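# Park the bicycle in the floor rack with a Stretch robot

## Task

Get the bicycle into the floor rack so one of its wheels sits in the slot, near the slot's closed end, with the kickstand fully raised. When finished, the bike must be motionless and touching nothing except the rack: no wall, furniture or loose item. The rack is loose on the floor and can shift. If the bike falls or is left leaning, the task fails.

## Robot and tools

Robot: a Hello Robot Stretch 3. It has a two-wheel differential base (0.33 m long, 0.34 m wide, rounded rear), a lift on a mast, and one telescoping arm that reaches out to the robot's RIGHT, ending in a wrist (yaw, pitch, roll) and a two-finger gripper. The base cannot move sideways. To move the gripper forward or back, drive the base. The base turns about the point midway between its drive wheels, 0.05 m behind the front edge. With the arm retracted and the wrist folded, a turn sweeps a circle of radius 0.28 m. A passive caster sits about 0.24 m behind the axle.

Frames, all in metres. Base frame: origin on the floor between the drive wheels, x forward, y left, z up. hand_pose is reported in this frame at the point where the closed fingertips meet. Odometry frame: the base frame as it was at the start. base_odometry counts wheel turns only, so slip reads as travel. Heading is in rad, left positive. If turned_by_wheels and turned_by_imu disagree by more than 0.15 rad, believe turned_by_imu. base_tilt is in degrees, with forward and right lean positive, and is accurate to about 4 degrees.

move: one action per call. Optional arguments: cameras (a list drawn from head_camera, nav_camera, wrist_camera, all; omitted or null means all, [] means none) and blocking (true or omitted waits until everything is at rest; false returns in about 0.5 s while motion continues). An action is "base" and/or "joints", optionally with "pace" and "contact_limits". Alternatively it is {"servos": "reboot"} alone, which re-enables servos that switched off. A call with no action just reports state and images.
- base: an object with exactly one key. translate_m is a relative drive from the current position, in metres, range -3 to 3, forward positive. rotate_rad is a relative turn on the spot, range -6.4 to 6.4, left positive. Each counts from the position in the last state report.
- joints: absolute targets, keyed by name, any subset. lift_m 0 to 1.1 m. arm_m 0 to 0.52 m of extension. wrist_yaw_rad -1.345 to 4.42; 0 points along the arm, and positive swings toward the front. wrist_pitch_rad -1.57 to 0.451; 0 is level, and negative tips the fingers down. wrist_roll_rad -2.911 to 2.918. gripper_m -0.089 to 0.179; larger is wider. head_pan_rad -3.953 to 1.73; 0 is forward, positive is left, and -1.57 faces along the arm. head_tilt_rad -1.53 to 0.419; negative looks down.
- pace: "default" or "max".
- contact_limits: a motor_effort percentage from 1 to 100, allowed only for arm_m, translate_m or rotate_rad, and only in the same action that commands that motion. The motion halts (contact_stop) when effort reaches the value. For base moves, each wheel stops and goes slack independently, which can twist the robot.
Motions in one action start together. A new move replaces targets only for what it names, and everything else keeps going. Unknown keys make the call invalid. An out-of-range value gets the call refused. Once a call is refused, or an uncommanded stop appears, the remaining move, wait and finished_scene calls in that reply are skipped.

wait(seconds 0 to 10, cameras): lets time pass and then reports, returning early if all motion ends. stop(cameras): brakes all running motion; braked joints hold and may keep pressing. zoom_image(camera, region [x0,y0,x1,y1] in pixels, at most 504x504): a closer look at that camera's latest image. read_manual: licence text only. finished_scene(scene): ends the scene, and the bike must then stay parked with no help from the robot.

Results: the "move" line says done, or the worst status reached. base_status and joint_status give moving, done, off_target (came to rest short of the target and may still push), contact_stop (the lift or arm goes slack until it is commanded again), time_out or torque_fault. on_its_own reports things you did not command (holding, slack, off, and effort outside its rest range, which suggests a load or a push). motor_effort is in percent, with the peak in brackets; positive wheel effort drives forward. lidar_m: 12 distances in sectors of 30 degrees, counter-clockwise from straight ahead (4th left, 7th behind, 10th right), measured at a height of 0.17 m. "-" means nothing seen, or something closer than 0.15 m. wrist_depth_mm and head_depth_mm are 7x7 grids of median depths. The "pictures" line lists the order of the images. The head_camera image is rotated: turn it 90 degrees clockwise to view it upright. nav_camera needs 90 degrees counter-clockwise.

Speeds: the base is capped at 0.10 m/s and 0.63 rad/s unless lift_m < 0.30, arm_m < 0.03 and wrist_yaw_rad > 2.54.

Cautions: before folding the wrist (yaw to 3.0) or unfolding it, put lift_m between 0.32 and 0.95, wrist_pitch_rad at -0.4 and roll near 0. With yaw below -0.4, keep pitch at -0.5 or lower. The wrist, head and base (unless given a contact limit) have no contact stop. Prolonged pushing can cause a torque_fault, which needs a reboot. Pushing on something rigid with the gripper above about 0.45 m, or driving while the gripper holds or hooks something fixed, can tip the robot. If base_tilt shows a lean, free the gripper. To grip, command gripper_m below the object's width. To release, command at least 0.05 above the width. Grip is not reported. Avoid dropping the bike, releasing it while it moves, slamming, hard hits and heavy pushing. Remember that the rack slides.

Each tool is called after ">>>" as name(argument=value, ...) on one line, values as JSON.

## Session

>>> move(joints={"head_tilt_rad": -0.4})

Scene clock: 0.80 s.
move: done
base_odometry: x=+0.000 y=+0.000 heading=+0.000
turned_by_wheels: +0.000
turned_by_imu: +0.000
base_tilt: forward=-1.4 right=-0.5
lidar_m: 2.06 1.91 1.08 0.72 0.66 0.67 0.85 1.80 1.84 2.35 2.00 2.00
head_depth_mm: 2679 2897 3171 3049 2205 1715 1390 / 2447 2620 2824 2923 2200 1718 1402 / 2234 2415 2607 2742 2228 1718 1412 / 2092 2231 2374 2551 2231 1727 1406 / 1943 2064 2190 2339 2257 1758 1423 / 1829 1919 2049 2175 2201 1759 1431 / 1714 1811 1905 2011 2111 1775 1442
base_status: not commanded
joint_positions: lift_m=+0.513 arm_m=+0.000 wrist_yaw_rad=+3.131 wrist_pitch_rad=-0.630 wrist_roll_rad=+0.000 gripper_m=+0.037 head_pan_rad=+0.000 head_tilt_rad=-0.394
joint_status: all done
measured_speeds: all 0
motor_effort: left_wheel=-0.1(0.6) right_wheel=+0.1(0.1) lift_m=+25.2(26.6) arm_m=-1.9(2.7) wrist_yaw_rad=+1.1(1.9) wrist_pitch_rad=+2.1(2.3) wrist_roll_rad=-0.1(0.3) gripper_m=+0.0(0.6) head_pan_rad=+0.6(0.9) head_tilt_rad=-2.4(3.0)
hand_pose: x=-0.0193 y=+0.0479 z=+0.4810 quat_wxyz=(+0.223, +0.673, +0.216, +0.671) (m; base frame)
wrist_depth_mm: - - 153 - - - - / - - 172 - - - - / - - 194 - - - - / - 803 224 861 897 912 918 / 706 739 264 766 762 783 805 / 647 644 125 356 653 690 700 / 585 424 406 432 123 623 626
pictures: head_camera (sideways), nav_camera (sideways), wrist_camera
camera_calibration:
head_camera: T_world_to_cam=[[-0.389946, 0.046372, -0.919669, 1.2259], [-0.00421366, 0.998631, 0.0521401, -0.0652496], [0.920828, 0.024207, -0.389217, 0.462431], [0, 0, 0, 1]] pos_world=[0.0519394, -0.00288116, 1.31081]
nav_camera: T_world_to_cam=[[0.388922, 0.00412329, 0.921261, -1.15807], [0.0521523, -0.998485, -0.0175478, 0.075092], [0.919793, 0.0548706, -0.388548, 0.456256], [0, 0, 0, 1]] pos_world=[0.0268231, 0.0547182, 1.24548]
wrist_camera: T_world_to_cam=[[0.999254, 0.0170406, 0.0346705, -0.00117256], [0.0368423, -0.690345, -0.722541, 0.428554], [0.0116221, 0.723279, -0.690458, 0.459631], [0, 0, 0, 1]] pos_world=[-0.0199591, -0.0365719, 0.627044]

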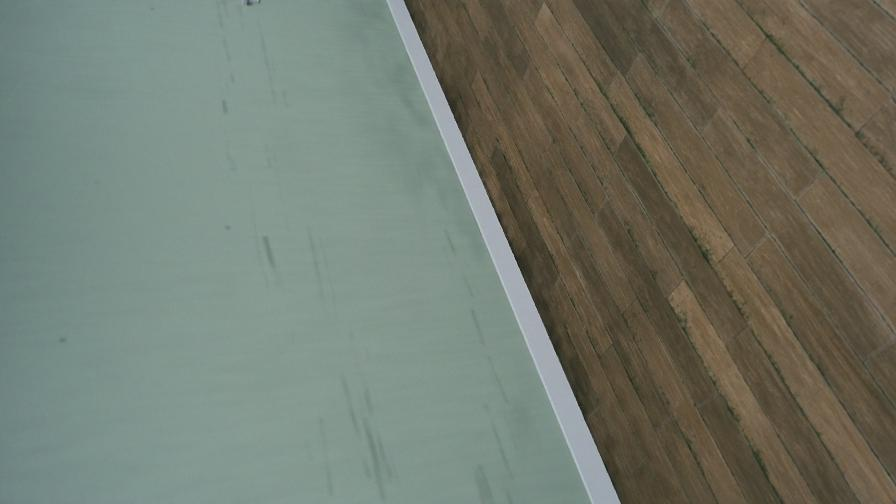

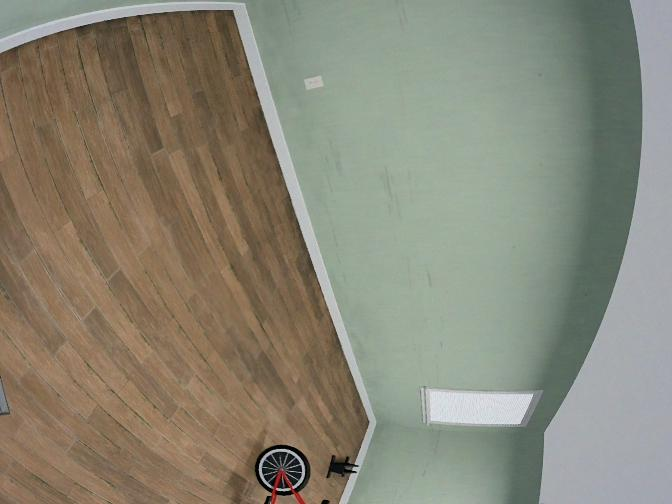

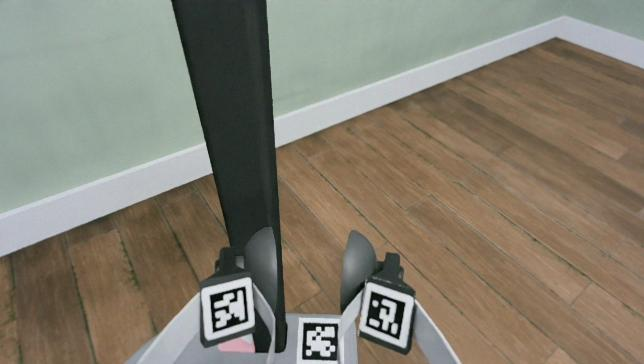

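>>> move(joints={"head_pan_rad": -1.1, "head_tilt_rad": -0.4})

>>> move(joints={"head_pan_rad": -2.2, "head_tilt_rad": -0.5})

Scene clock: 4.50 s.
move: done
base_odometry: x=+0.000 y=+0.000 heading=+0.000
turned_by_wheels: +0.000
turned_by_imu: +0.000
base_tilt: forward=-1.4 right=-0.5
lidar_m: 2.06 1.91 1.08 0.72 0.66 0.67 0.85 1.81 1.84 2.36 2.00 2.01
head_depth_mm: 3430 3521 3731 3057 2191 1701 1398 / 3681 - - 3082 2209 1715 1400 / 3642 3863 - 3137 2216 1724 1403 / 3523 3814 - 3161 2247 1740 1409 / 3515 3747 - 2878 2260 1751 1422 / 3449 3637 3937 2940 2201 1763 1429 / 3422 3583 3773 3076 2119 1771 1437
base_status: not commanded
joint_positions: lift_m=+0.513 arm_m=+0.000 wrist_yaw_rad=+3.131 wrist_pitch_rad=-0.630 wrist_roll_rad=+0.000 gripper_m=+0.037 head_pan_rad=-1.092 head_tilt_rad=-0.395
joint_status: all done
measured_speeds: all 0
motor_effort: left_wheel=-0.1(0.7) right_wheel=-0.1(0.2) lift_m=+24.2(25.2) arm_m=-5.9(6.4) wrist_yaw_rad=+0.4(1.9) wrist_pitch_rad=+2.1(2.4) wrist_roll_rad=-0.2(0.4) gripper_m=+0.6(0.8) head_pan_rad=-2.7(5.8) head_tilt_rad=-1.7(4.1)
hand_pose: x=-0.0193 y=+0.0479 z=+0.4810 quat_wxyz=(+0.223, +0.673, +0.216, +0.671) (m; base frame)
wrist_depth_mm: - - 153 - - - - / - - 172 - - - - / - - 194 - - - - / - 789 225 872 892 898 932 / 714 742 264 757 772 785 801 / 645 647 125 354 650 700 694 / 587 425 408 432 124 628 627
pictures: head_camera (sideways), nav_camera (sideways), wrist_camera
camera_calibration:
head_camera: T_world_to_cam=[[-0.138746, 0.367669, -0.919548, 1.22421], [0.884251, 0.464092, 0.0521414, -0.0706709], [0.445926, -0.805877, -0.389502, 0.4657], [0, 0, 0, 1]] pos_world=[0.0246765, -0.0420086, 1.31079]
nav_camera: T_world_to_cam=[[0.183084, -0.343483, 0.921141, -1.15666], [-0.862017, -0.506575, -0.017564, 0.0806895], [0.47266, -0.790823, -0.388834, 0.459355], [0, 0, 0, 1]] pos_world=[0.0642023, 0.00685087, 1.24548]
wrist_camera: T_world_to_cam=[[0.999254, 0.0170404, 0.0346705, -0.0011726], [0.0368421, -0.690345, -0.722541, 0.428554], [0.0116223, 0.723279, -0.690458, 0.459631], [0, 0, 0, 1]] pos_world=[-0.0199591, -0.0365719, 0.627044]

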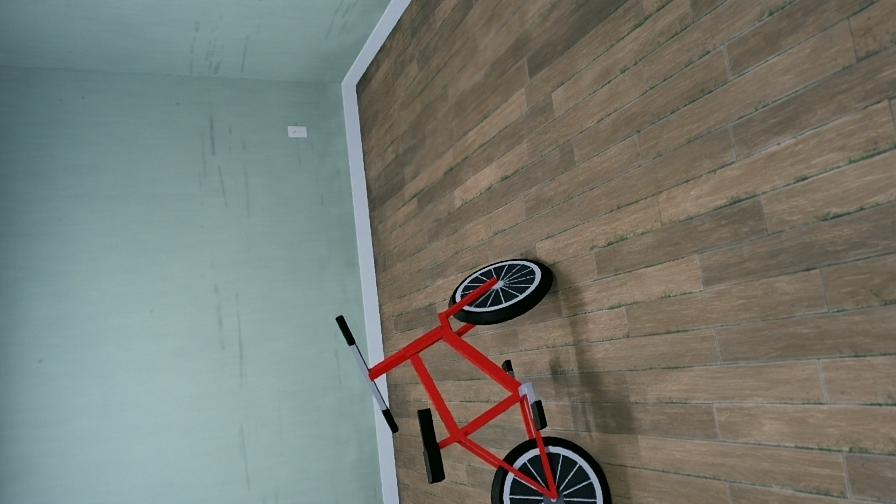

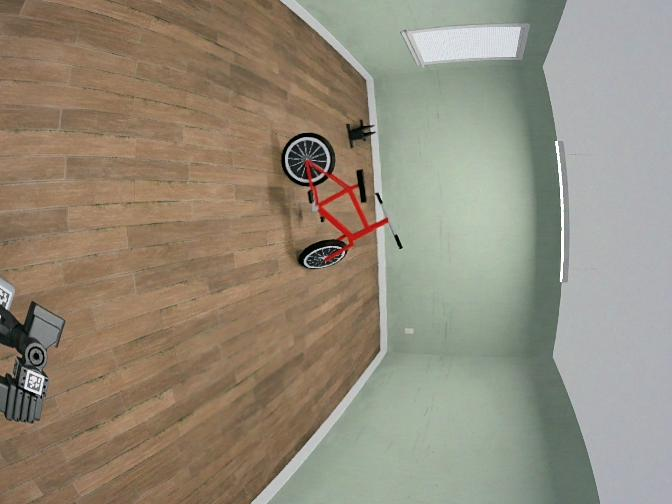

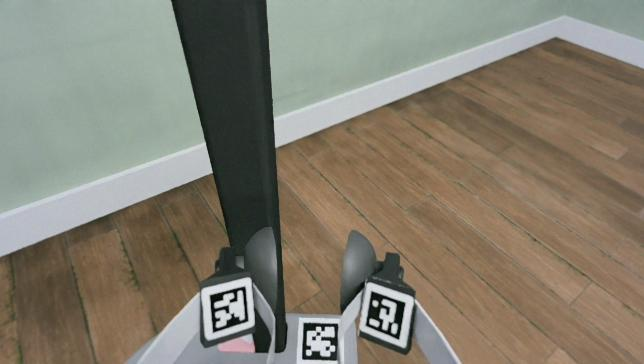

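Scene clock: 5.60 s.
move: done
base_odometry: x=+0.000 y=+0.000 heading=+0.000
turned_by_wheels: +0.000
turned_by_imu: +0.000
base_tilt: forward=-1.3 right=-0.5
lidar_m: 2.06 1.91 1.08 0.72 0.66 0.67 0.85 1.80 1.85 2.35 2.00 2.01
head_depth_mm: 1493 1612 1766 1929 1910 1552 1304 / 1528 1656 1812 1987 1934 1564 1310 / 1564 1706 1873 2064 1953 1562 1311 / 1611 1753 1920 2128 1956 1583 1319 / 1650 1810 2005 2229 1985 1594 1327 / 1714 1874 2074 2302 1994 1597 1335 / 1765 1933 2132 2361 2018 1603 1336
base_status: not commanded
joint_positions: lift_m=+0.513 arm_m=+0.000 wrist_yaw_rad=+3.131 wrist_pitch_rad=-0.630 wrist_roll_rad=+0.000 gripper_m=+0.037 head_pan_rad=-2.192 head_tilt_rad=-0.493
joint_status: all done
measured_speeds: all 0
motor_effort: left_wheel=-0.2(0.8) right_wheel=-0.1(0.2) lift_m=+23.8(25.5) arm_m=-7.5(8.2) wrist_yaw_rad=-0.3(1.2) wrist_pitch_rad=+2.2(2.3) wrist_roll_rad=-0.1(0.4) gripper_m=+0.2(0.7) head_pan_rad=-3.3(6.5) head_tilt_rad=-2.8(5.2)
hand_pose: x=-0.0193 y=+0.0479 z=+0.4810 quat_wxyz=(+0.223, +0.673, +0.216, +0.671) (m; base frame)
wrist_depth_mm: - - 153 - - - - / - - 172 - - - - / - - 193 - - - - / - 802 224 877 886 910 931 / 715 740 263 766 780 780 789 / 649 652 125 355 657 693 700 / 580 421 402 429 123 617 634
pictures: head_camera (sideways), nav_camera (sideways), wrist_camera
camera_calibration:
head_camera: T_world_to_cam=[[0.316315, 0.36254, -0.876647, 1.16546], [0.811695, -0.581735, 0.0523014, -0.0704299], [-0.491015, -0.728114, -0.478283, 0.586942], [0, 0, 0, 1]] pos_world=[-0.023289, -0.0361372, 1.30611]
nav_camera: T_world_to_cam=[[-0.274743, -0.391215, 0.878332, -1.09802], [-0.841317, 0.540069, -0.0226143, 0.0871356], [-0.465513, -0.745168, -0.477516, 0.580477], [0, 0, 0, 1]] pos_world=[0.0418548, -0.0440677, 1.24358]
wrist_camera: T_world_to_cam=[[0.999254, 0.0170404, 0.0346705, -0.00117261], [0.0368421, -0.690345, -0.722541, 0.428554], [0.0116223, 0.723279, -0.690458, 0.459631], [0, 0, 0, 1]] pos_world=[-0.0199591, -0.0365719, 0.627044]

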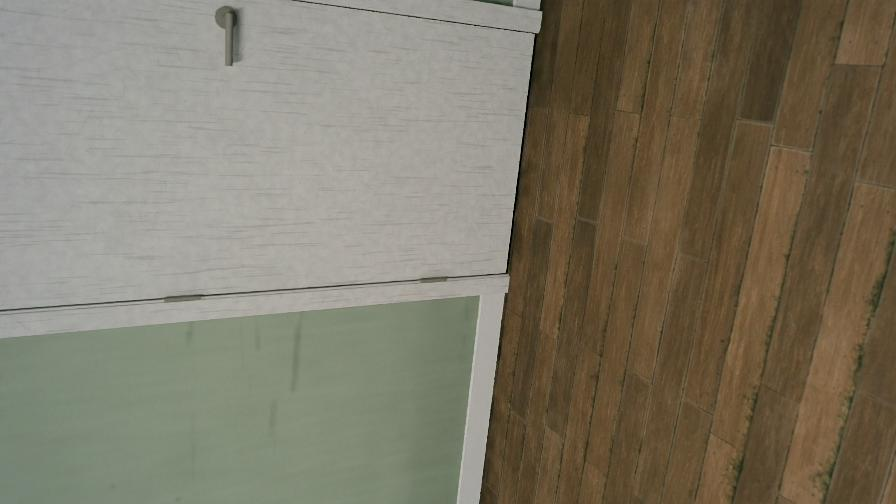

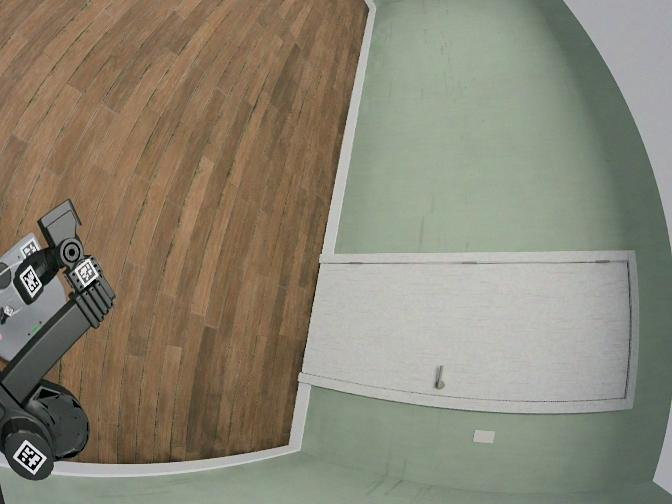

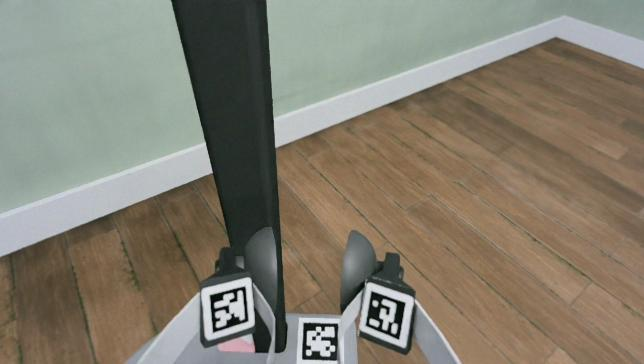

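>>> move(joints={"head_pan_rad": -0.75, "head_tilt_rad": -0.35})

>>> zoom_image(camera="head_camera", region=[200, 0, 700, 504])

>>> zoom_image(camera="nav_camera", region=[200, 100, 450, 400])

Scene clock: 9.67 s.
move: done
base_odometry: x=+0.000 y=+0.000 heading=+0.000
turned_by_wheels: +0.000
turned_by_imu: +0.000
base_tilt: forward=-1.3 right=-0.5
lidar_m: 2.06 1.91 1.07 0.71 0.66 0.67 0.85 1.80 1.85 2.35 2.00 2.00
head_depth_mm: 3376 3610 3859 3307 2269 1776 1438 / 3462 3641 3833 2996 2216 1778 1435 / 3468 3717 - 3201 2248 1802 1447 / 3542 3801 - 3239 2219 1821 1459 / 3554 3808 - 3438 2214 1811 1468 / 3620 3862 - 3538 2395 1830 1475 / 3609 3906 - 3600 2423 1851 1482
base_status: not commanded
joint_positions: lift_m=+0.513 arm_m=+0.000 wrist_yaw_rad=+3.131 wrist_pitch_rad=-0.630 wrist_roll_rad=+0.000 gripper_m=+0.037 head_pan_rad=-0.758 head_tilt_rad=-0.359
joint_status: all done
measured_speeds: all 0
motor_effort: left_wheel=-0.5(0.7) right_wheel=-0.1(0.3) lift_m=+22.8(23.5) arm_m=-11.4(11.9) wrist_yaw_rad=-0.2(1.9) wrist_pitch_rad=+2.1(2.4) wrist_roll_rad=-0.1(0.4) gripper_m=+0.4(1.3) head_pan_rad=+4.0(7.0) head_tilt_rad=+4.1(5.5)
hand_pose: x=-0.0193 y=+0.0479 z=+0.4810 quat_wxyz=(+0.223, +0.673, +0.216, +0.671) (m; base frame)
wrist_depth_mm: - - 153 - - - - / - - 172 - - - - / - - 193 - - - - / - 793 225 887 897 903 923 / 714 736 263 753 781 786 786 / 655 652 125 357 654 694 703 / 582 421 406 431 124 619 621
pictures: head_camera (sideways), nav_camera (sideways), wrist_camera
camera_calibration:
head_camera: T_world_to_cam=[[-0.227498, 0.279373, -0.932843, 1.2421], [0.682369, 0.729159, 0.0519591, -0.0692046], [0.694706, -0.624723, -0.356518, 0.421257], [0, 0, 0, 1]] pos_world=[0.0371482, -0.0333792, 1.31246]
nav_camera: T_world_to_cam=[[0.26144, -0.241972, 0.934397, -1.17444], [-0.648373, -0.761161, -0.0156986, 0.0769585], [0.715026, -0.601734, -0.355886, 0.414999], [0, 0, 0, 1]] pos_world=[0.0602082, 0.0241158, 1.24629]
wrist_camera: T_world_to_cam=[[0.999254, 0.0170406, 0.0346705, -0.00117256], [0.0368423, -0.690345, -0.722542, 0.428554], [0.0116221, 0.72328, -0.690458, 0.459631], [0, 0, 0, 1]] pos_world=[-0.0199591, -0.0365719, 0.627044]

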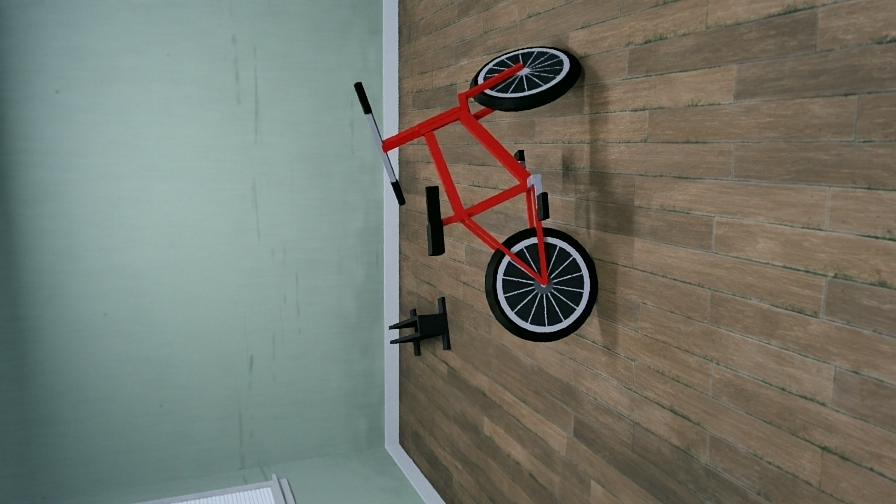

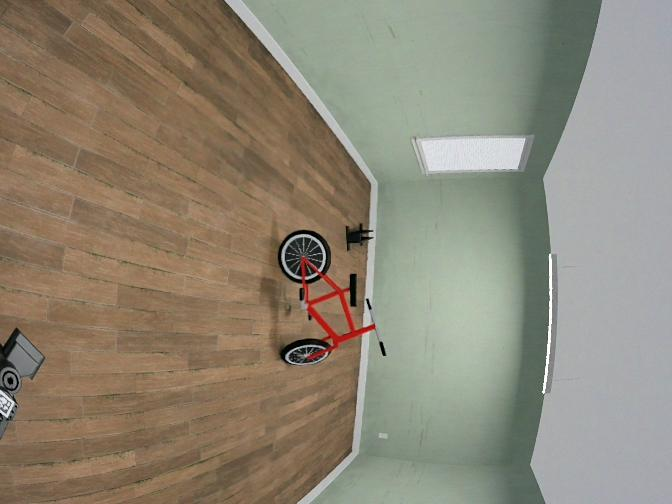

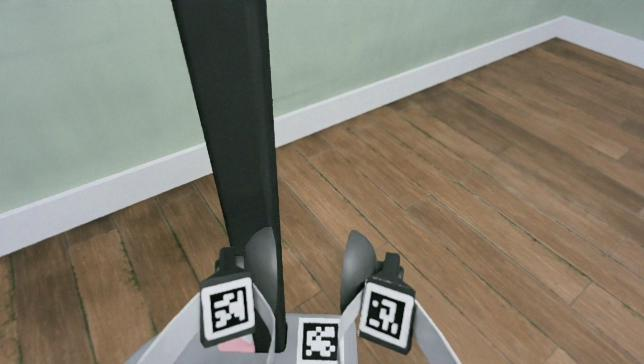

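Scaled by 1.000.

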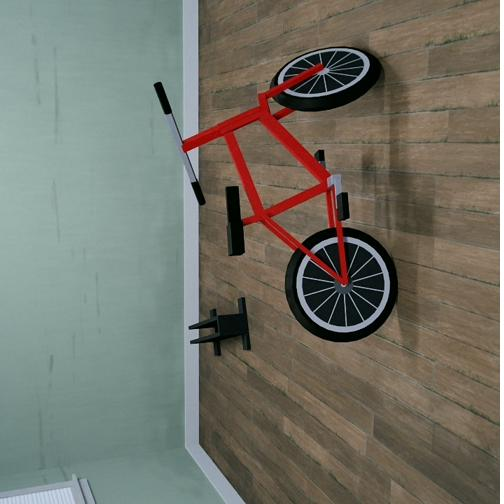

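Scaled by 1.680 from the camera's 672x504 image, which has a finer 792x594 frame.

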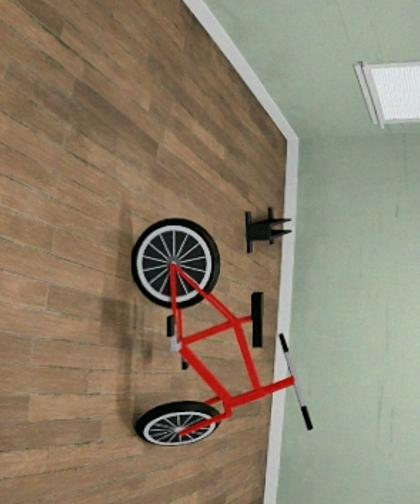

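>>> move(base={"rotate_rad": -0.25}, joints={"lift_m": 0.27, "wrist_pitch_rad": -0.4}, pace="max", cameras=[])

>>> move(base={"translate_m": 1.4}, joints={"head_pan_rad": -0.9, "head_tilt_rad": -0.5}, pace="max")

>>> zoom_image(camera="head_camera", region=[200, 200, 504, 504])

Scene clock: 33.77 s.
move: done
base_odometry: x=+0.000 y=+0.000 heading=-0.250
turned_by_wheels: -0.250
turned_by_imu: -0.245
base_tilt: forward=-1.3 right=-0.5
lidar_m: 2.37 1.93 1.63 0.82 0.67 0.66 0.73 1.14 1.82 2.02 2.10 2.00
head_depth_mm: 3641 3854 - 3315 2316 1770 1435 / 3600 3776 - 3371 2324 1778 1436 / 3553 3832 - 3411 2341 1796 1448 / 3532 3775 - 3423 2276 1798 1463 / 3484 3742 - 3131 2278 1812 1470 / 3464 3669 3912 3332 2178 1827 1469 / 3403 3608 3868 3550 2124 1838 1492
base_status: done
joint_positions: lift_m=+0.270 arm_m=+0.000 wrist_yaw_rad=+3.131 wrist_pitch_rad=-0.421 wrist_roll_rad=+0.000 gripper_m=+0.037 head_pan_rad=-0.758 head_tilt_rad=-0.359
joint_status: all done
measured_speeds: all 0
motor_effort: left_wheel=+3.4(8.0) right_wheel=-4.6(8.1) lift_m=+18.1(23.1) arm_m=-14.8(15.9) wrist_yaw_rad=-0.5(1.7) wrist_pitch_rad=+3.8(5.1) wrist_roll_rad=-0.3(0.5) gripper_m=-0.1(1.0) head_pan_rad=+4.4(4.7) head_tilt_rad=+3.8(4.7)
hand_pose: x=-0.0190 y=+0.0791 z=+0.2821 quat_wxyz=(+0.151, +0.692, +0.144, +0.691) (m; base frame)
wrist_depth_mm: - - 142 - - - - / - - 154 - - - - / - - 166 953 - - - / - 670 184 731 757 786 793 / 563 580 199 619 617 623 632 / 483 490 125 294 484 516 527 / 254 256 247 256 123 448 455
pictures: none
No camera images: "cameras" was empty.

Scene clock: 39.80 s.
move: done
base_odometry: x=+1.357 y=-0.346 heading=-0.250
turned_by_wheels: +0.000
turned_by_imu: +0.007
base_tilt: forward=-1.3 right=-0.5
lidar_m: 1.26 1.04 1.03 1.13 1.76 1.74 1.92 2.72 2.72 1.26 0.89 2.50
head_depth_mm: 2834 3070 3310 2424 1406 1471 1305 / 2787 2995 3240 2572 1921 1328 1308 / 2700 2907 3163 2575 1962 1290 1303 / 2619 2838 3092 2606 1971 1574 1317 / 2569 2818 3028 2633 1966 1584 1325 / 2534 2737 2978 2483 2000 1591 1333 / 2460 2650 2887 2670 2013 1610 1339
base_status: done
joint_positions: lift_m=+0.270 arm_m=+0.000 wrist_yaw_rad=+3.131 wrist_pitch_rad=-0.420 wrist_roll_rad=+0.000 gripper_m=+0.037 head_pan_rad=-0.892 head_tilt_rad=-0.494
joint_status: all done
measured_speeds: all 0
motor_effort: left_wheel=+0.7(11.8) right_wheel=+0.3(6.2) lift_m=+21.1(21.5) arm_m=-9.8(14.7) wrist_yaw_rad=+0.6(1.7) wrist_pitch_rad=+3.9(4.1) wrist_roll_rad=-0.3(0.4) gripper_m=-0.4(1.2) head_pan_rad=-3.8(8.4) head_tilt_rad=-2.1(3.5)
hand_pose: x=-0.0190 y=+0.0791 z=+0.2821 quat_wxyz=(+0.151, +0.692, +0.144, +0.691) (m; base frame)
wrist_depth_mm: - - 143 - - - - / - - 155 - - - - / 873 889 169 960 - 957 - / 696 702 184 737 765 782 794 / 564 577 199 618 610 620 633 / 483 487 125 293 486 516 532 / 253 256 245 257 123 448 451
pictures: head_camera (sideways), nav_camera (sideways), wrist_camera
camera_calibration:
head_camera: T_world_to_cam=[[-0.264969, 0.402212, -0.876366, 1.16864], [0.777788, 0.626347, 0.0523008, -0.0702223], [0.569945, -0.667769, -0.478799, 0.581141], [0, 0, 0, 1]] pos_world=[0.0330539, -0.0379912, 1.30608]
nav_camera: T_world_to_cam=[[0.303726, -0.369833, 0.878051, -1.10118], [-0.745561, -0.666053, -0.0226438, 0.0865898], [0.593203, -0.647763, -0.478031, 0.574688], [0, 0, 0, 1]] pos_world=[0.0581086, 0.0226816, 1.24357]
wrist_camera: T_world_to_cam=[[0.999172, 0.00939314, 0.0395824, 0.00412564], [0.038621, -0.524759, -0.850375, 0.329452], [0.0127835, 0.851199, -0.524687, 0.242831], [0, 0, 0, 1]] pos_world=[-0.0199502, -0.0338537, 0.407404]

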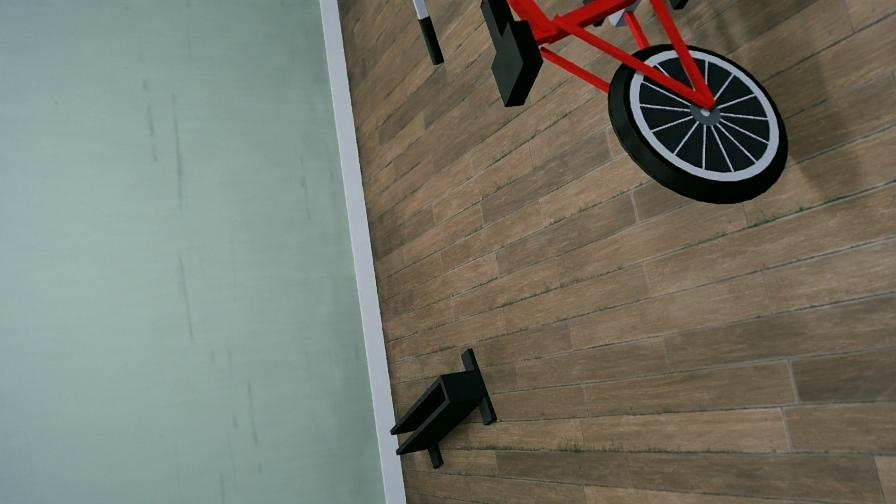

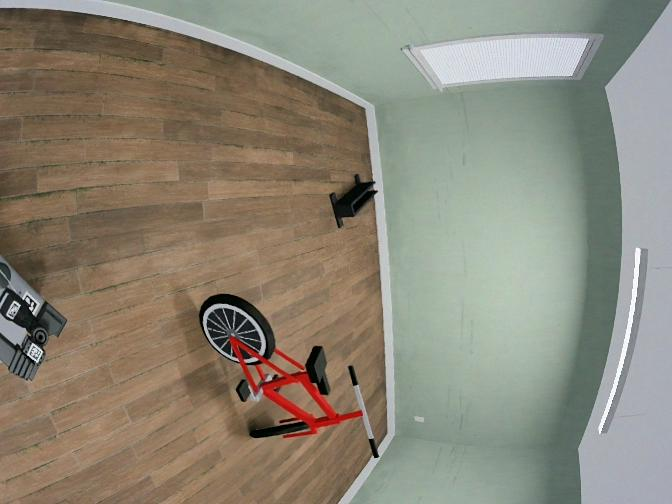

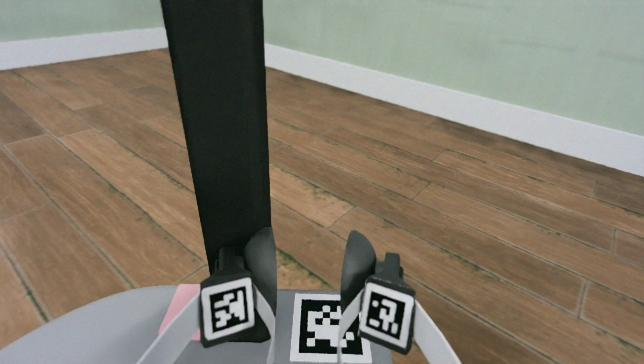

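Scaled by 1.658 from the camera's 896x504 image, which has a finer 1280x720 frame.

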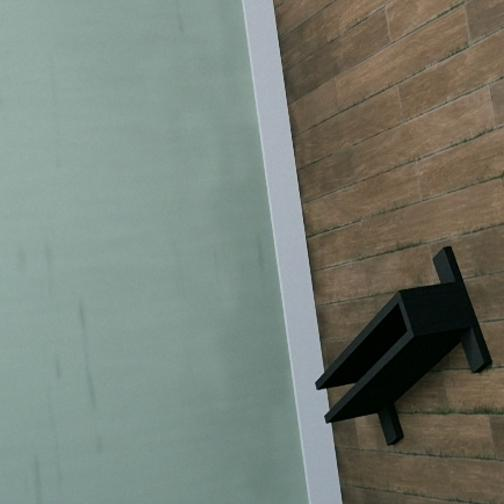

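>>> move(base={"translate_m": 0.75}, joints={"head_pan_rad": -0.95, "head_tilt_rad": -0.65}, pace="max")

>>> zoom_image(camera="head_camera", region=[400, 50, 850, 500])

Scene clock: 68.27 s.
move: done
base_odometry: x=+2.083 y=-0.531 heading=-0.250
turned_by_wheels: +0.000
turned_by_imu: +0.004
base_tilt: forward=-1.3 right=-0.4
lidar_m: 0.68 0.56 0.55 0.61 0.96 2.31 2.56 3.20 0.78 2.98 2.44 1.33
head_depth_mm: 2367 2678 2643 2042 1657 1391 1201 / 2292 2558 2656 2046 1659 1405 1206 / 2244 2491 2650 2063 1675 1404 1212 / 2161 2429 2593 1998 1681 1418 1221 / 2120 2329 2520 2088 1682 1426 1224 / 2067 2283 2508 2099 1690 1429 1229 / 2018 2223 2457 2120 1711 1437 1235
base_status: done
joint_positions: lift_m=+0.270 arm_m=+0.000 wrist_yaw_rad=+3.131 wrist_pitch_rad=-0.420 wrist_roll_rad=+0.000 gripper_m=+0.037 head_pan_rad=-0.942 head_tilt_rad=-0.642
joint_status: all done
measured_speeds: all 0
motor_effort: left_wheel=-0.5(10.5) right_wheel=-1.2(6.9) lift_m=+24.9(25.6) arm_m=-6.3(9.3) wrist_yaw_rad=-0.4(1.8) wrist_pitch_rad=+3.9(4.2) wrist_roll_rad=-0.2(0.4) gripper_m=-0.3(1.3) head_pan_rad=-3.2(6.2) head_tilt_rad=-3.7(4.3)
hand_pose: x=-0.0190 y=+0.0791 z=+0.2821 quat_wxyz=(+0.151, +0.692, +0.144, +0.691) (m; base frame)
wrist_depth_mm: - - 141 673 582 498 438 / - - 154 - 614 531 460 / 876 887 167 - 652 561 482 / 686 694 184 740 694 574 501 / 568 572 199 616 610 600 507 / 480 485 125 295 485 528 519 / 254 255 245 257 123 447 456
pictures: head_camera (sideways), nav_camera (sideways), wrist_camera
camera_calibration:
head_camera: T_world_to_cam=[[-0.317433, 0.515308, -0.796049, 1.06424], [0.81274, 0.580339, 0.0515828, -0.0694907], [0.488559, -0.630607, -0.60303, 0.743269], [0, 0, 0, 1]] pos_world=[0.0311716, -0.0393716, 1.29898]
nav_camera: T_world_to_cam=[[0.357916, -0.485121, 0.797843, -0.996928], [-0.780299, -0.624696, -0.0297948, 0.0961064], [0.512864, -0.611892, -0.602128, 0.736636], [0, 0, 0, 1]] pos_world=[0.0540149, 0.0271482, 1.2418]
wrist_camera: T_world_to_cam=[[0.999172, 0.00939064, 0.0395839, 0.00412467], [0.0386219, -0.524698, -0.850412, 0.329476], [0.0127837, 0.851237, -0.524626, 0.242811], [0, 0, 0, 1]] pos_world=[-0.0199502, -0.0338536, 0.407412]

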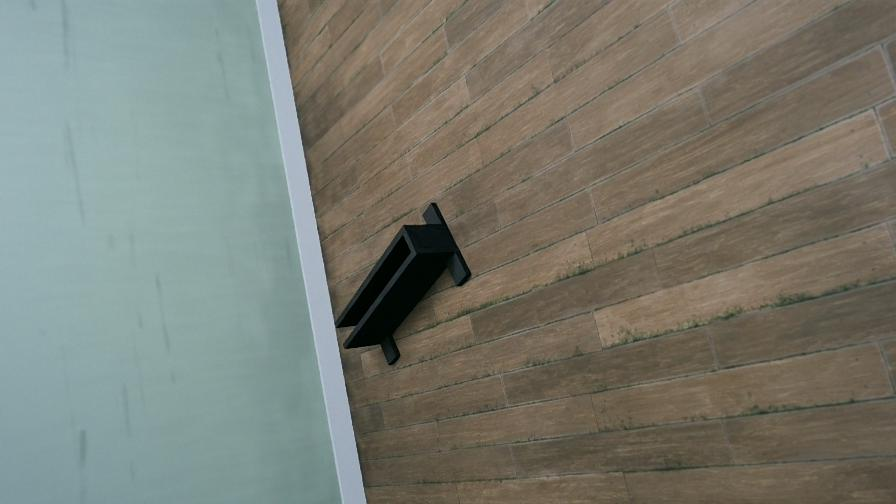

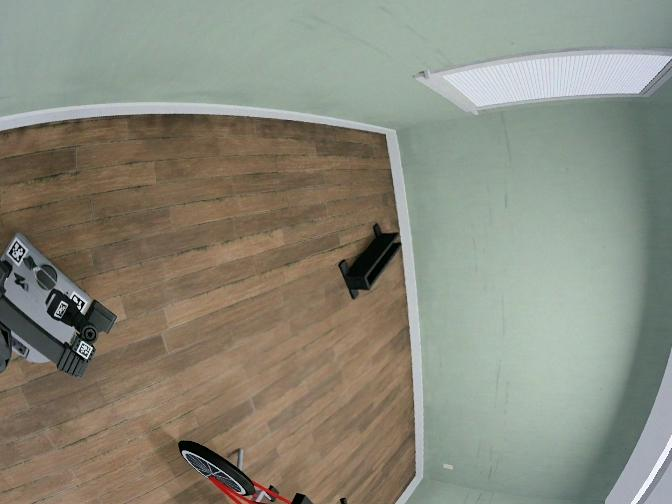

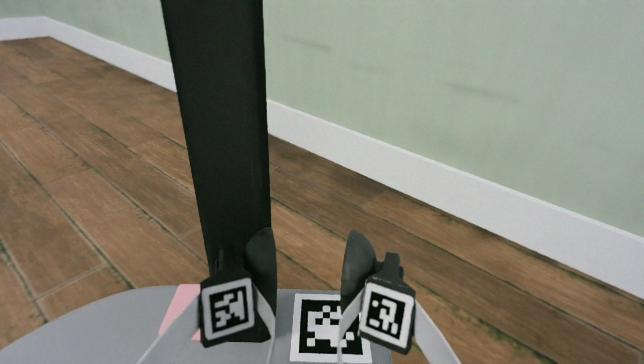

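Scaled by 1.120 from the camera's 896x504 image, which has a finer 1280x720 frame.

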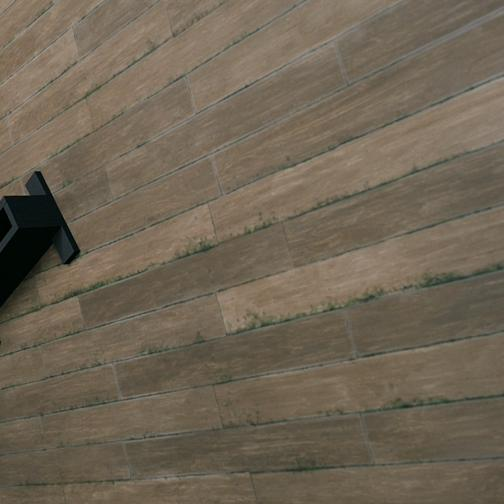

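>>> move(joints={"head_pan_rad": -2.05, "head_tilt_rad": -0.6})

>>> zoom_image(camera="head_camera", region=[400, 50, 850, 500])

Scene clock: 81.07 s.
move: done
base_odometry: x=+2.083 y=-0.531 heading=-0.250
turned_by_wheels: +0.000
turned_by_imu: +0.000
base_tilt: forward=-1.3 right=-0.5
lidar_m: 0.68 0.56 0.55 0.61 0.96 2.31 2.56 3.19 0.78 2.98 2.44 1.33
head_depth_mm: 2682 2933 2868 2146 1706 1422 1223 / 2718 2987 2862 2141 1722 1436 1225 / 2762 3023 2879 2151 1727 1442 1234 / 2793 3100 2922 2096 1695 1423 1243 / 2843 3126 2961 1694 1406 1353 1241 / 2897 3183 2864 2056 1766 1459 1256 / 2935 3275 3019 2226 1772 1461 1254
base_status: not commanded
joint_positions: lift_m=+0.270 arm_m=+0.000 wrist_yaw_rad=+3.131 wrist_pitch_rad=-0.420 wrist_roll_rad=+0.000 gripper_m=+0.037 head_pan_rad=-2.042 head_tilt_rad=-0.606
joint_status: all done
measured_speeds: all 0
motor_effort: left_wheel=-0.5(0.7) right_wheel=-1.5(1.5) lift_m=+27.8(28.0) arm_m=-3.4(5.1) wrist_yaw_rad=-0.7(1.7) wrist_pitch_rad=+3.9(4.0) wrist_roll_rad=-0.1(0.5) gripper_m=+0.4(0.7) head_pan_rad=-3.5(7.2) head_tilt_rad=+2.4(4.3)
hand_pose: x=-0.0190 y=+0.0791 z=+0.2821 quat_wxyz=(+0.151, +0.692, +0.144, +0.691) (m; base frame)
wrist_depth_mm: - - 141 674 589 507 439 / - - 154 - 626 530 457 / 879 901 166 - 652 556 481 / 688 697 184 740 699 578 508 / 569 577 198 618 610 596 506 / 480 492 125 295 487 522 515 / 254 255 246 256 124 448 458
pictures: head_camera (sideways), nav_camera (sideways), wrist_camera
camera_calibration:
head_camera: T_world_to_cam=[[0.301936, 0.49089, -0.817228, 1.08807], [0.886848, -0.459142, 0.051862, -0.0703086], [-0.349765, -0.740416, -0.573976, 0.710585], [0, 0, 0, 1]] pos_world=[-0.0176365, -0.0402758, 1.30071]
nav_camera: T_world_to_cam=[[-0.256634, -0.513205, 0.818999, -1.02076], [-0.911278, 0.410831, -0.0281124, 0.0947166], [-0.322043, -0.753551, -0.573105, 0.703971], [0, 0, 0, 1]] pos_world=[0.0510606, -0.0322938, 1.24211]
wrist_camera: T_world_to_cam=[[0.999172, 0.00939019, 0.039584, 0.00412458], [0.0386217, -0.524698, -0.850412, 0.329476], [0.0127841, 0.851237, -0.524626, 0.242811], [0, 0, 0, 1]] pos_world=[-0.0199502, -0.0338536, 0.407412]

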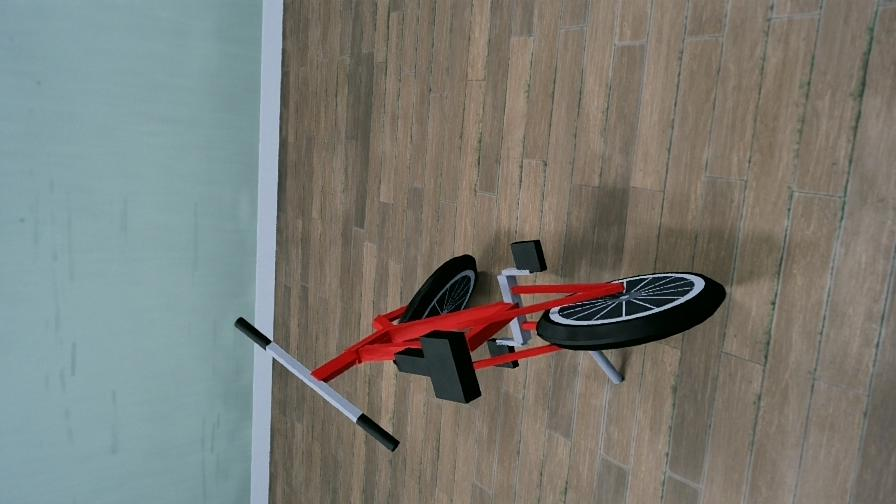

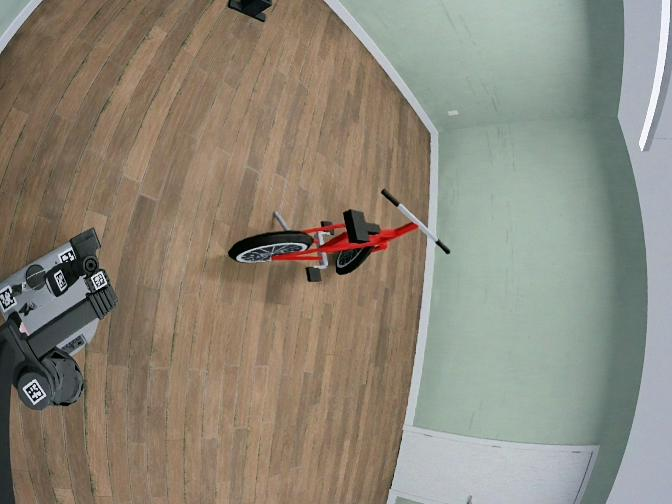

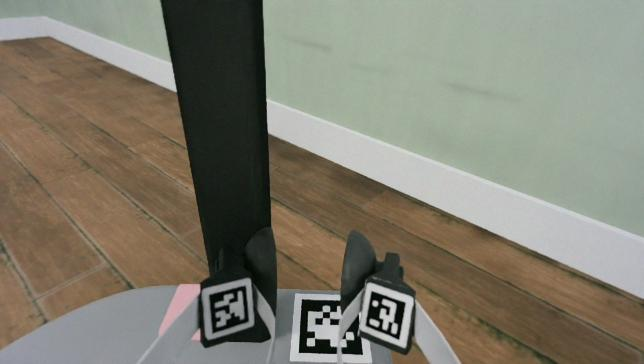

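Scaled by 1.120 from the camera's 896x504 image, which has a finer 1280x720 frame.

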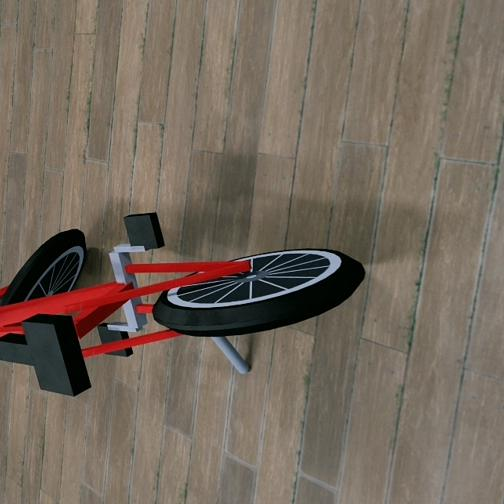

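>>> move(base={"rotate_rad": -0.9}, pace="max", cameras=[])

>>> move(base={"translate_m": 0.925}, pace="max", cameras=[])

>>> move(base={"rotate_rad": 1.51}, joints={"head_pan_rad": -1.45, "head_tilt_rad": -0.75}, pace="max")

>>> zoom_image(camera="head_camera", region=[300, 50, 750, 500])

Scene clock: 116.47 s.
move: done
base_odometry: x=+2.083 y=-0.531 heading=-1.150
turned_by_wheels: -0.900
turned_by_imu: -0.880
base_tilt: forward=-1.3 right=-0.5
lidar_m: 2.43 1.00 0.62 0.55 0.56 0.67 1.26 2.32 2.78 3.18 0.78 2.72
head_depth_mm: 2333 2502 2673 2146 1706 1427 1224 / 2534 2750 2865 2154 1719 1430 1231 / 2781 3065 2905 2173 1731 1445 1234 / 3082 3389 2922 2179 1742 1451 1235 / 3299 3639 2931 2198 1761 1462 1244 / 3118 3316 2982 2218 1758 1465 1249 / 2913 3137 3008 2224 1775 1474 1255
base_status: done
joint_positions: lift_m=+0.270 arm_m=+0.000 wrist_yaw_rad=+3.131 wrist_pitch_rad=-0.420 wrist_roll_rad=+0.000 gripper_m=+0.037 head_pan_rad=-2.042 head_tilt_rad=-0.605
joint_status: not commanded
measured_speeds: all 0
motor_effort: left_wheel=+2.5(11.3) right_wheel=-3.9(9.3) lift_m=+31.1(31.1) arm_m=-3.2(3.9) wrist_yaw_rad=-0.3(1.7) wrist_pitch_rad=+3.6(4.2) wrist_roll_rad=-0.1(0.4) gripper_m=+0.6(1.2) head_pan_rad=-3.5(3.9) head_tilt_rad=+2.4(3.1)
hand_pose: x=-0.0190 y=+0.0791 z=+0.2821 quat_wxyz=(+0.151, +0.692, +0.144, +0.691) (m; base frame)
wrist_depth_mm: 475 493 144 542 575 609 643 / 514 527 155 586 628 662 680 / 553 577 170 652 679 - - / - - 182 675 711 742 768 / 564 578 199 618 610 625 638 / 484 488 125 295 485 520 528 / 254 254 246 257 124 448 453
pictures: none
No camera images: "cameras" was empty.

Scene clock: 120.87 s.
move: done
base_odometry: x=+2.462 y=-1.375 heading=-1.150
turned_by_wheels: +0.000
turned_by_imu: +0.005
base_tilt: forward=-1.3 right=-0.5
lidar_m: 1.53 1.32 0.81 0.73 0.73 0.88 1.68 3.19 0.81 1.10 2.76 1.71
head_depth_mm: 3211 3491 2833 2140 1710 1429 1225 / 3501 3735 2864 2164 1715 1440 1227 / 3672 - 2860 2164 1731 1371 1232 / 3350 3709 2898 2184 1740 1403 1238 / 3110 3393 2932 2204 1514 1456 1243 / 2946 3193 2969 2203 1517 1460 1248 / 2764 2992 3008 1518 1714 1469 1255
base_status: done
joint_positions: lift_m=+0.270 arm_m=+0.000 wrist_yaw_rad=+3.131 wrist_pitch_rad=-0.420 wrist_roll_rad=+0.000 gripper_m=+0.037 head_pan_rad=-2.042 head_tilt_rad=-0.605
joint_status: not commanded
measured_speeds: all 0
motor_effort: left_wheel=+0.3(12.4) right_wheel=-1.6(6.5) lift_m=+33.3(33.5) arm_m=-9.0(9.8) wrist_yaw_rad=+0.6(1.3) wrist_pitch_rad=+3.9(4.1) wrist_roll_rad=-0.3(0.4) gripper_m=+0.0(1.1) head_pan_rad=-2.9(4.4) head_tilt_rad=+2.3(3.0)
hand_pose: x=-0.0190 y=+0.0791 z=+0.2821 quat_wxyz=(+0.151, +0.692, +0.144, +0.691) (m; base frame)
wrist_depth_mm: 631 648 144 691 - - - / 672 672 153 - - - - / - - 167 - - 906 - / 690 697 184 730 757 776 809 / 570 575 199 617 617 625 648 / 486 492 125 296 483 522 533 / 255 256 244 255 124 447 454
pictures: none
No camera images: "cameras" was empty.

Scene clock: 122.93 s.
move: done
base_odometry: x=+2.462 y=-1.375 heading=+0.360
turned_by_wheels: +1.510
turned_by_imu: +1.476
base_tilt: forward=-1.4 right=-0.4
lidar_m: 0.73 0.73 0.84 1.45 3.19 0.81 0.98 3.01 1.78 1.53 1.49 0.85
head_depth_mm: 1445 1647 1913 1819 1528 1314 1158 / 1417 1615 1855 1827 1531 1320 1164 / 1384 1575 1819 1843 1423 1322 1165 / 1355 1541 1762 1843 1489 1333 1173 / 1337 1509 1721 1858 1556 1333 1174 / 1306 1480 1686 1822 1571 1337 1179 / 1286 1444 1639 1814 1567 1357 1181
base_status: done
joint_positions: lift_m=+0.270 arm_m=+0.000 wrist_yaw_rad=+3.131 wrist_pitch_rad=-0.420 wrist_roll_rad=+0.000 gripper_m=+0.037 head_pan_rad=-1.458 head_tilt_rad=-0.741
joint_status: all done
measured_speeds: all 0
motor_effort: left_wheel=-2.8(10.9) right_wheel=+3.4(11.2) lift_m=+35.0(35.3) arm_m=-14.8(15.5) wrist_yaw_rad=+0.5(2.1) wrist_pitch_rad=+3.9(4.0) wrist_roll_rad=-0.1(0.3) gripper_m=+0.6(1.1) head_pan_rad=+3.9(6.2) head_tilt_rad=-4.0(6.1)
hand_pose: x=-0.0190 y=+0.0792 z=+0.2821 quat_wxyz=(+0.151, +0.692, +0.144, +0.691) (m; base frame)
wrist_depth_mm: - - 144 - - - 658 / - - 155 - - - 675 / 879 894 169 964 - 976 684 / 688 707 184 744 753 779 721 / 563 577 199 611 611 626 644 / 483 487 125 295 486 523 528 / 254 254 246 255 124 448 457
pictures: head_camera (sideways), nav_camera (sideways), wrist_camera
camera_calibration:
head_camera: T_world_to_cam=[[-0.0304026, 0.679868, -0.732704, 0.97992], [0.993822, 0.0988397, 0.050475, -0.0691466], [0.106737, -0.726643, -0.678673, 0.843994], [0, 0, 0, 1]] pos_world=[0.00842637, -0.0460994, 1.29428]
nav_camera: T_world_to_cam=[[0.080529, -0.673761, 0.734549, -0.912735], [-0.987276, -0.155296, -0.0342088, 0.103111], [0.137121, -0.722447, -0.677693, 0.837222], [0, 0, 0, 1]] pos_world=[0.0605003, 0.00589647, 1.24136]
wrist_camera: T_world_to_cam=[[0.999172, 0.00938768, 0.039585, 0.00412378], [0.0386221, -0.52464, -0.850448, 0.329499], [0.0127842, 0.851272, -0.524568, 0.242793], [0, 0, 0, 1]] pos_world=[-0.0199502, -0.033853, 0.40742]

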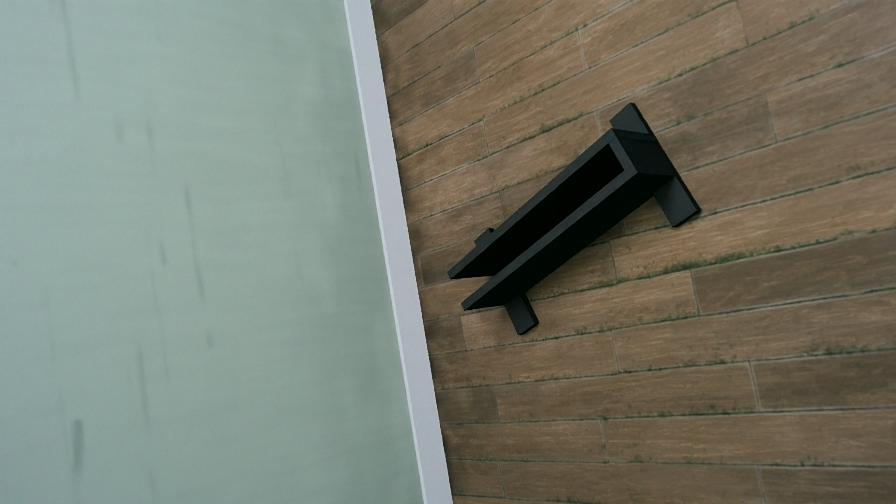

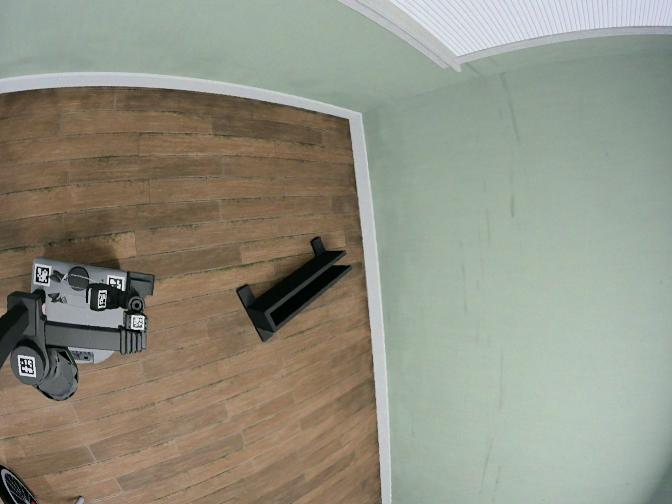

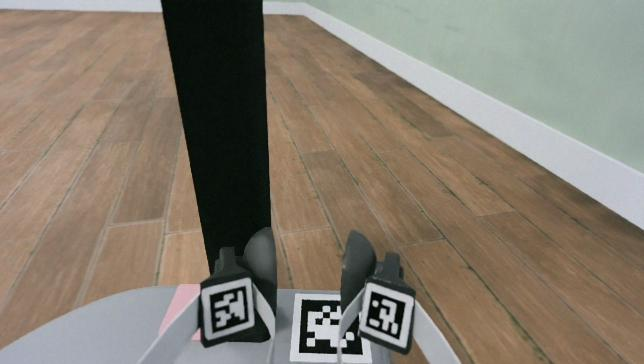

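Scaled by 1.120 from the camera's 896x504 image, which has a finer 1280x720 frame.

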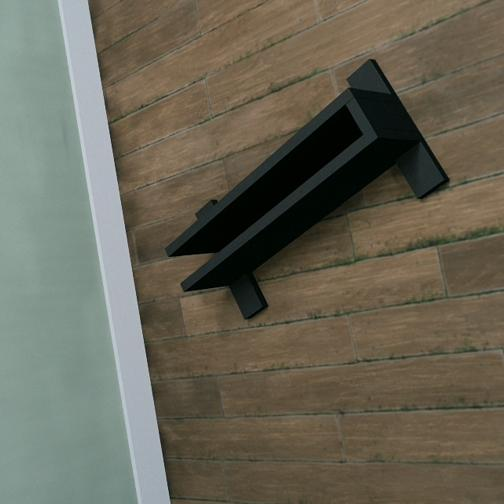

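>>> zoom_image(camera="head_camera", region=[560, 80, 710, 240])

>>> zoom_image(camera="head_camera", region=[430, 200, 580, 360])

Scaled by 3.150 from the camera's 896x504 image, which has a finer 1280x720 frame.

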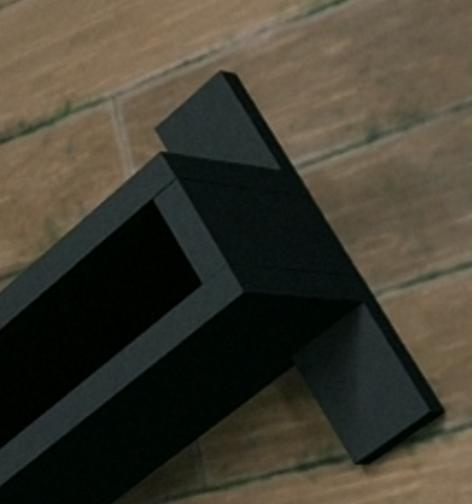

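Scaled by 3.150 from the camera's 896x504 image, which has a finer 1280x720 frame.

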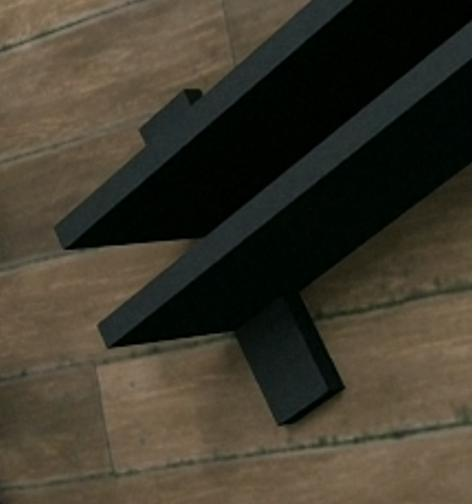

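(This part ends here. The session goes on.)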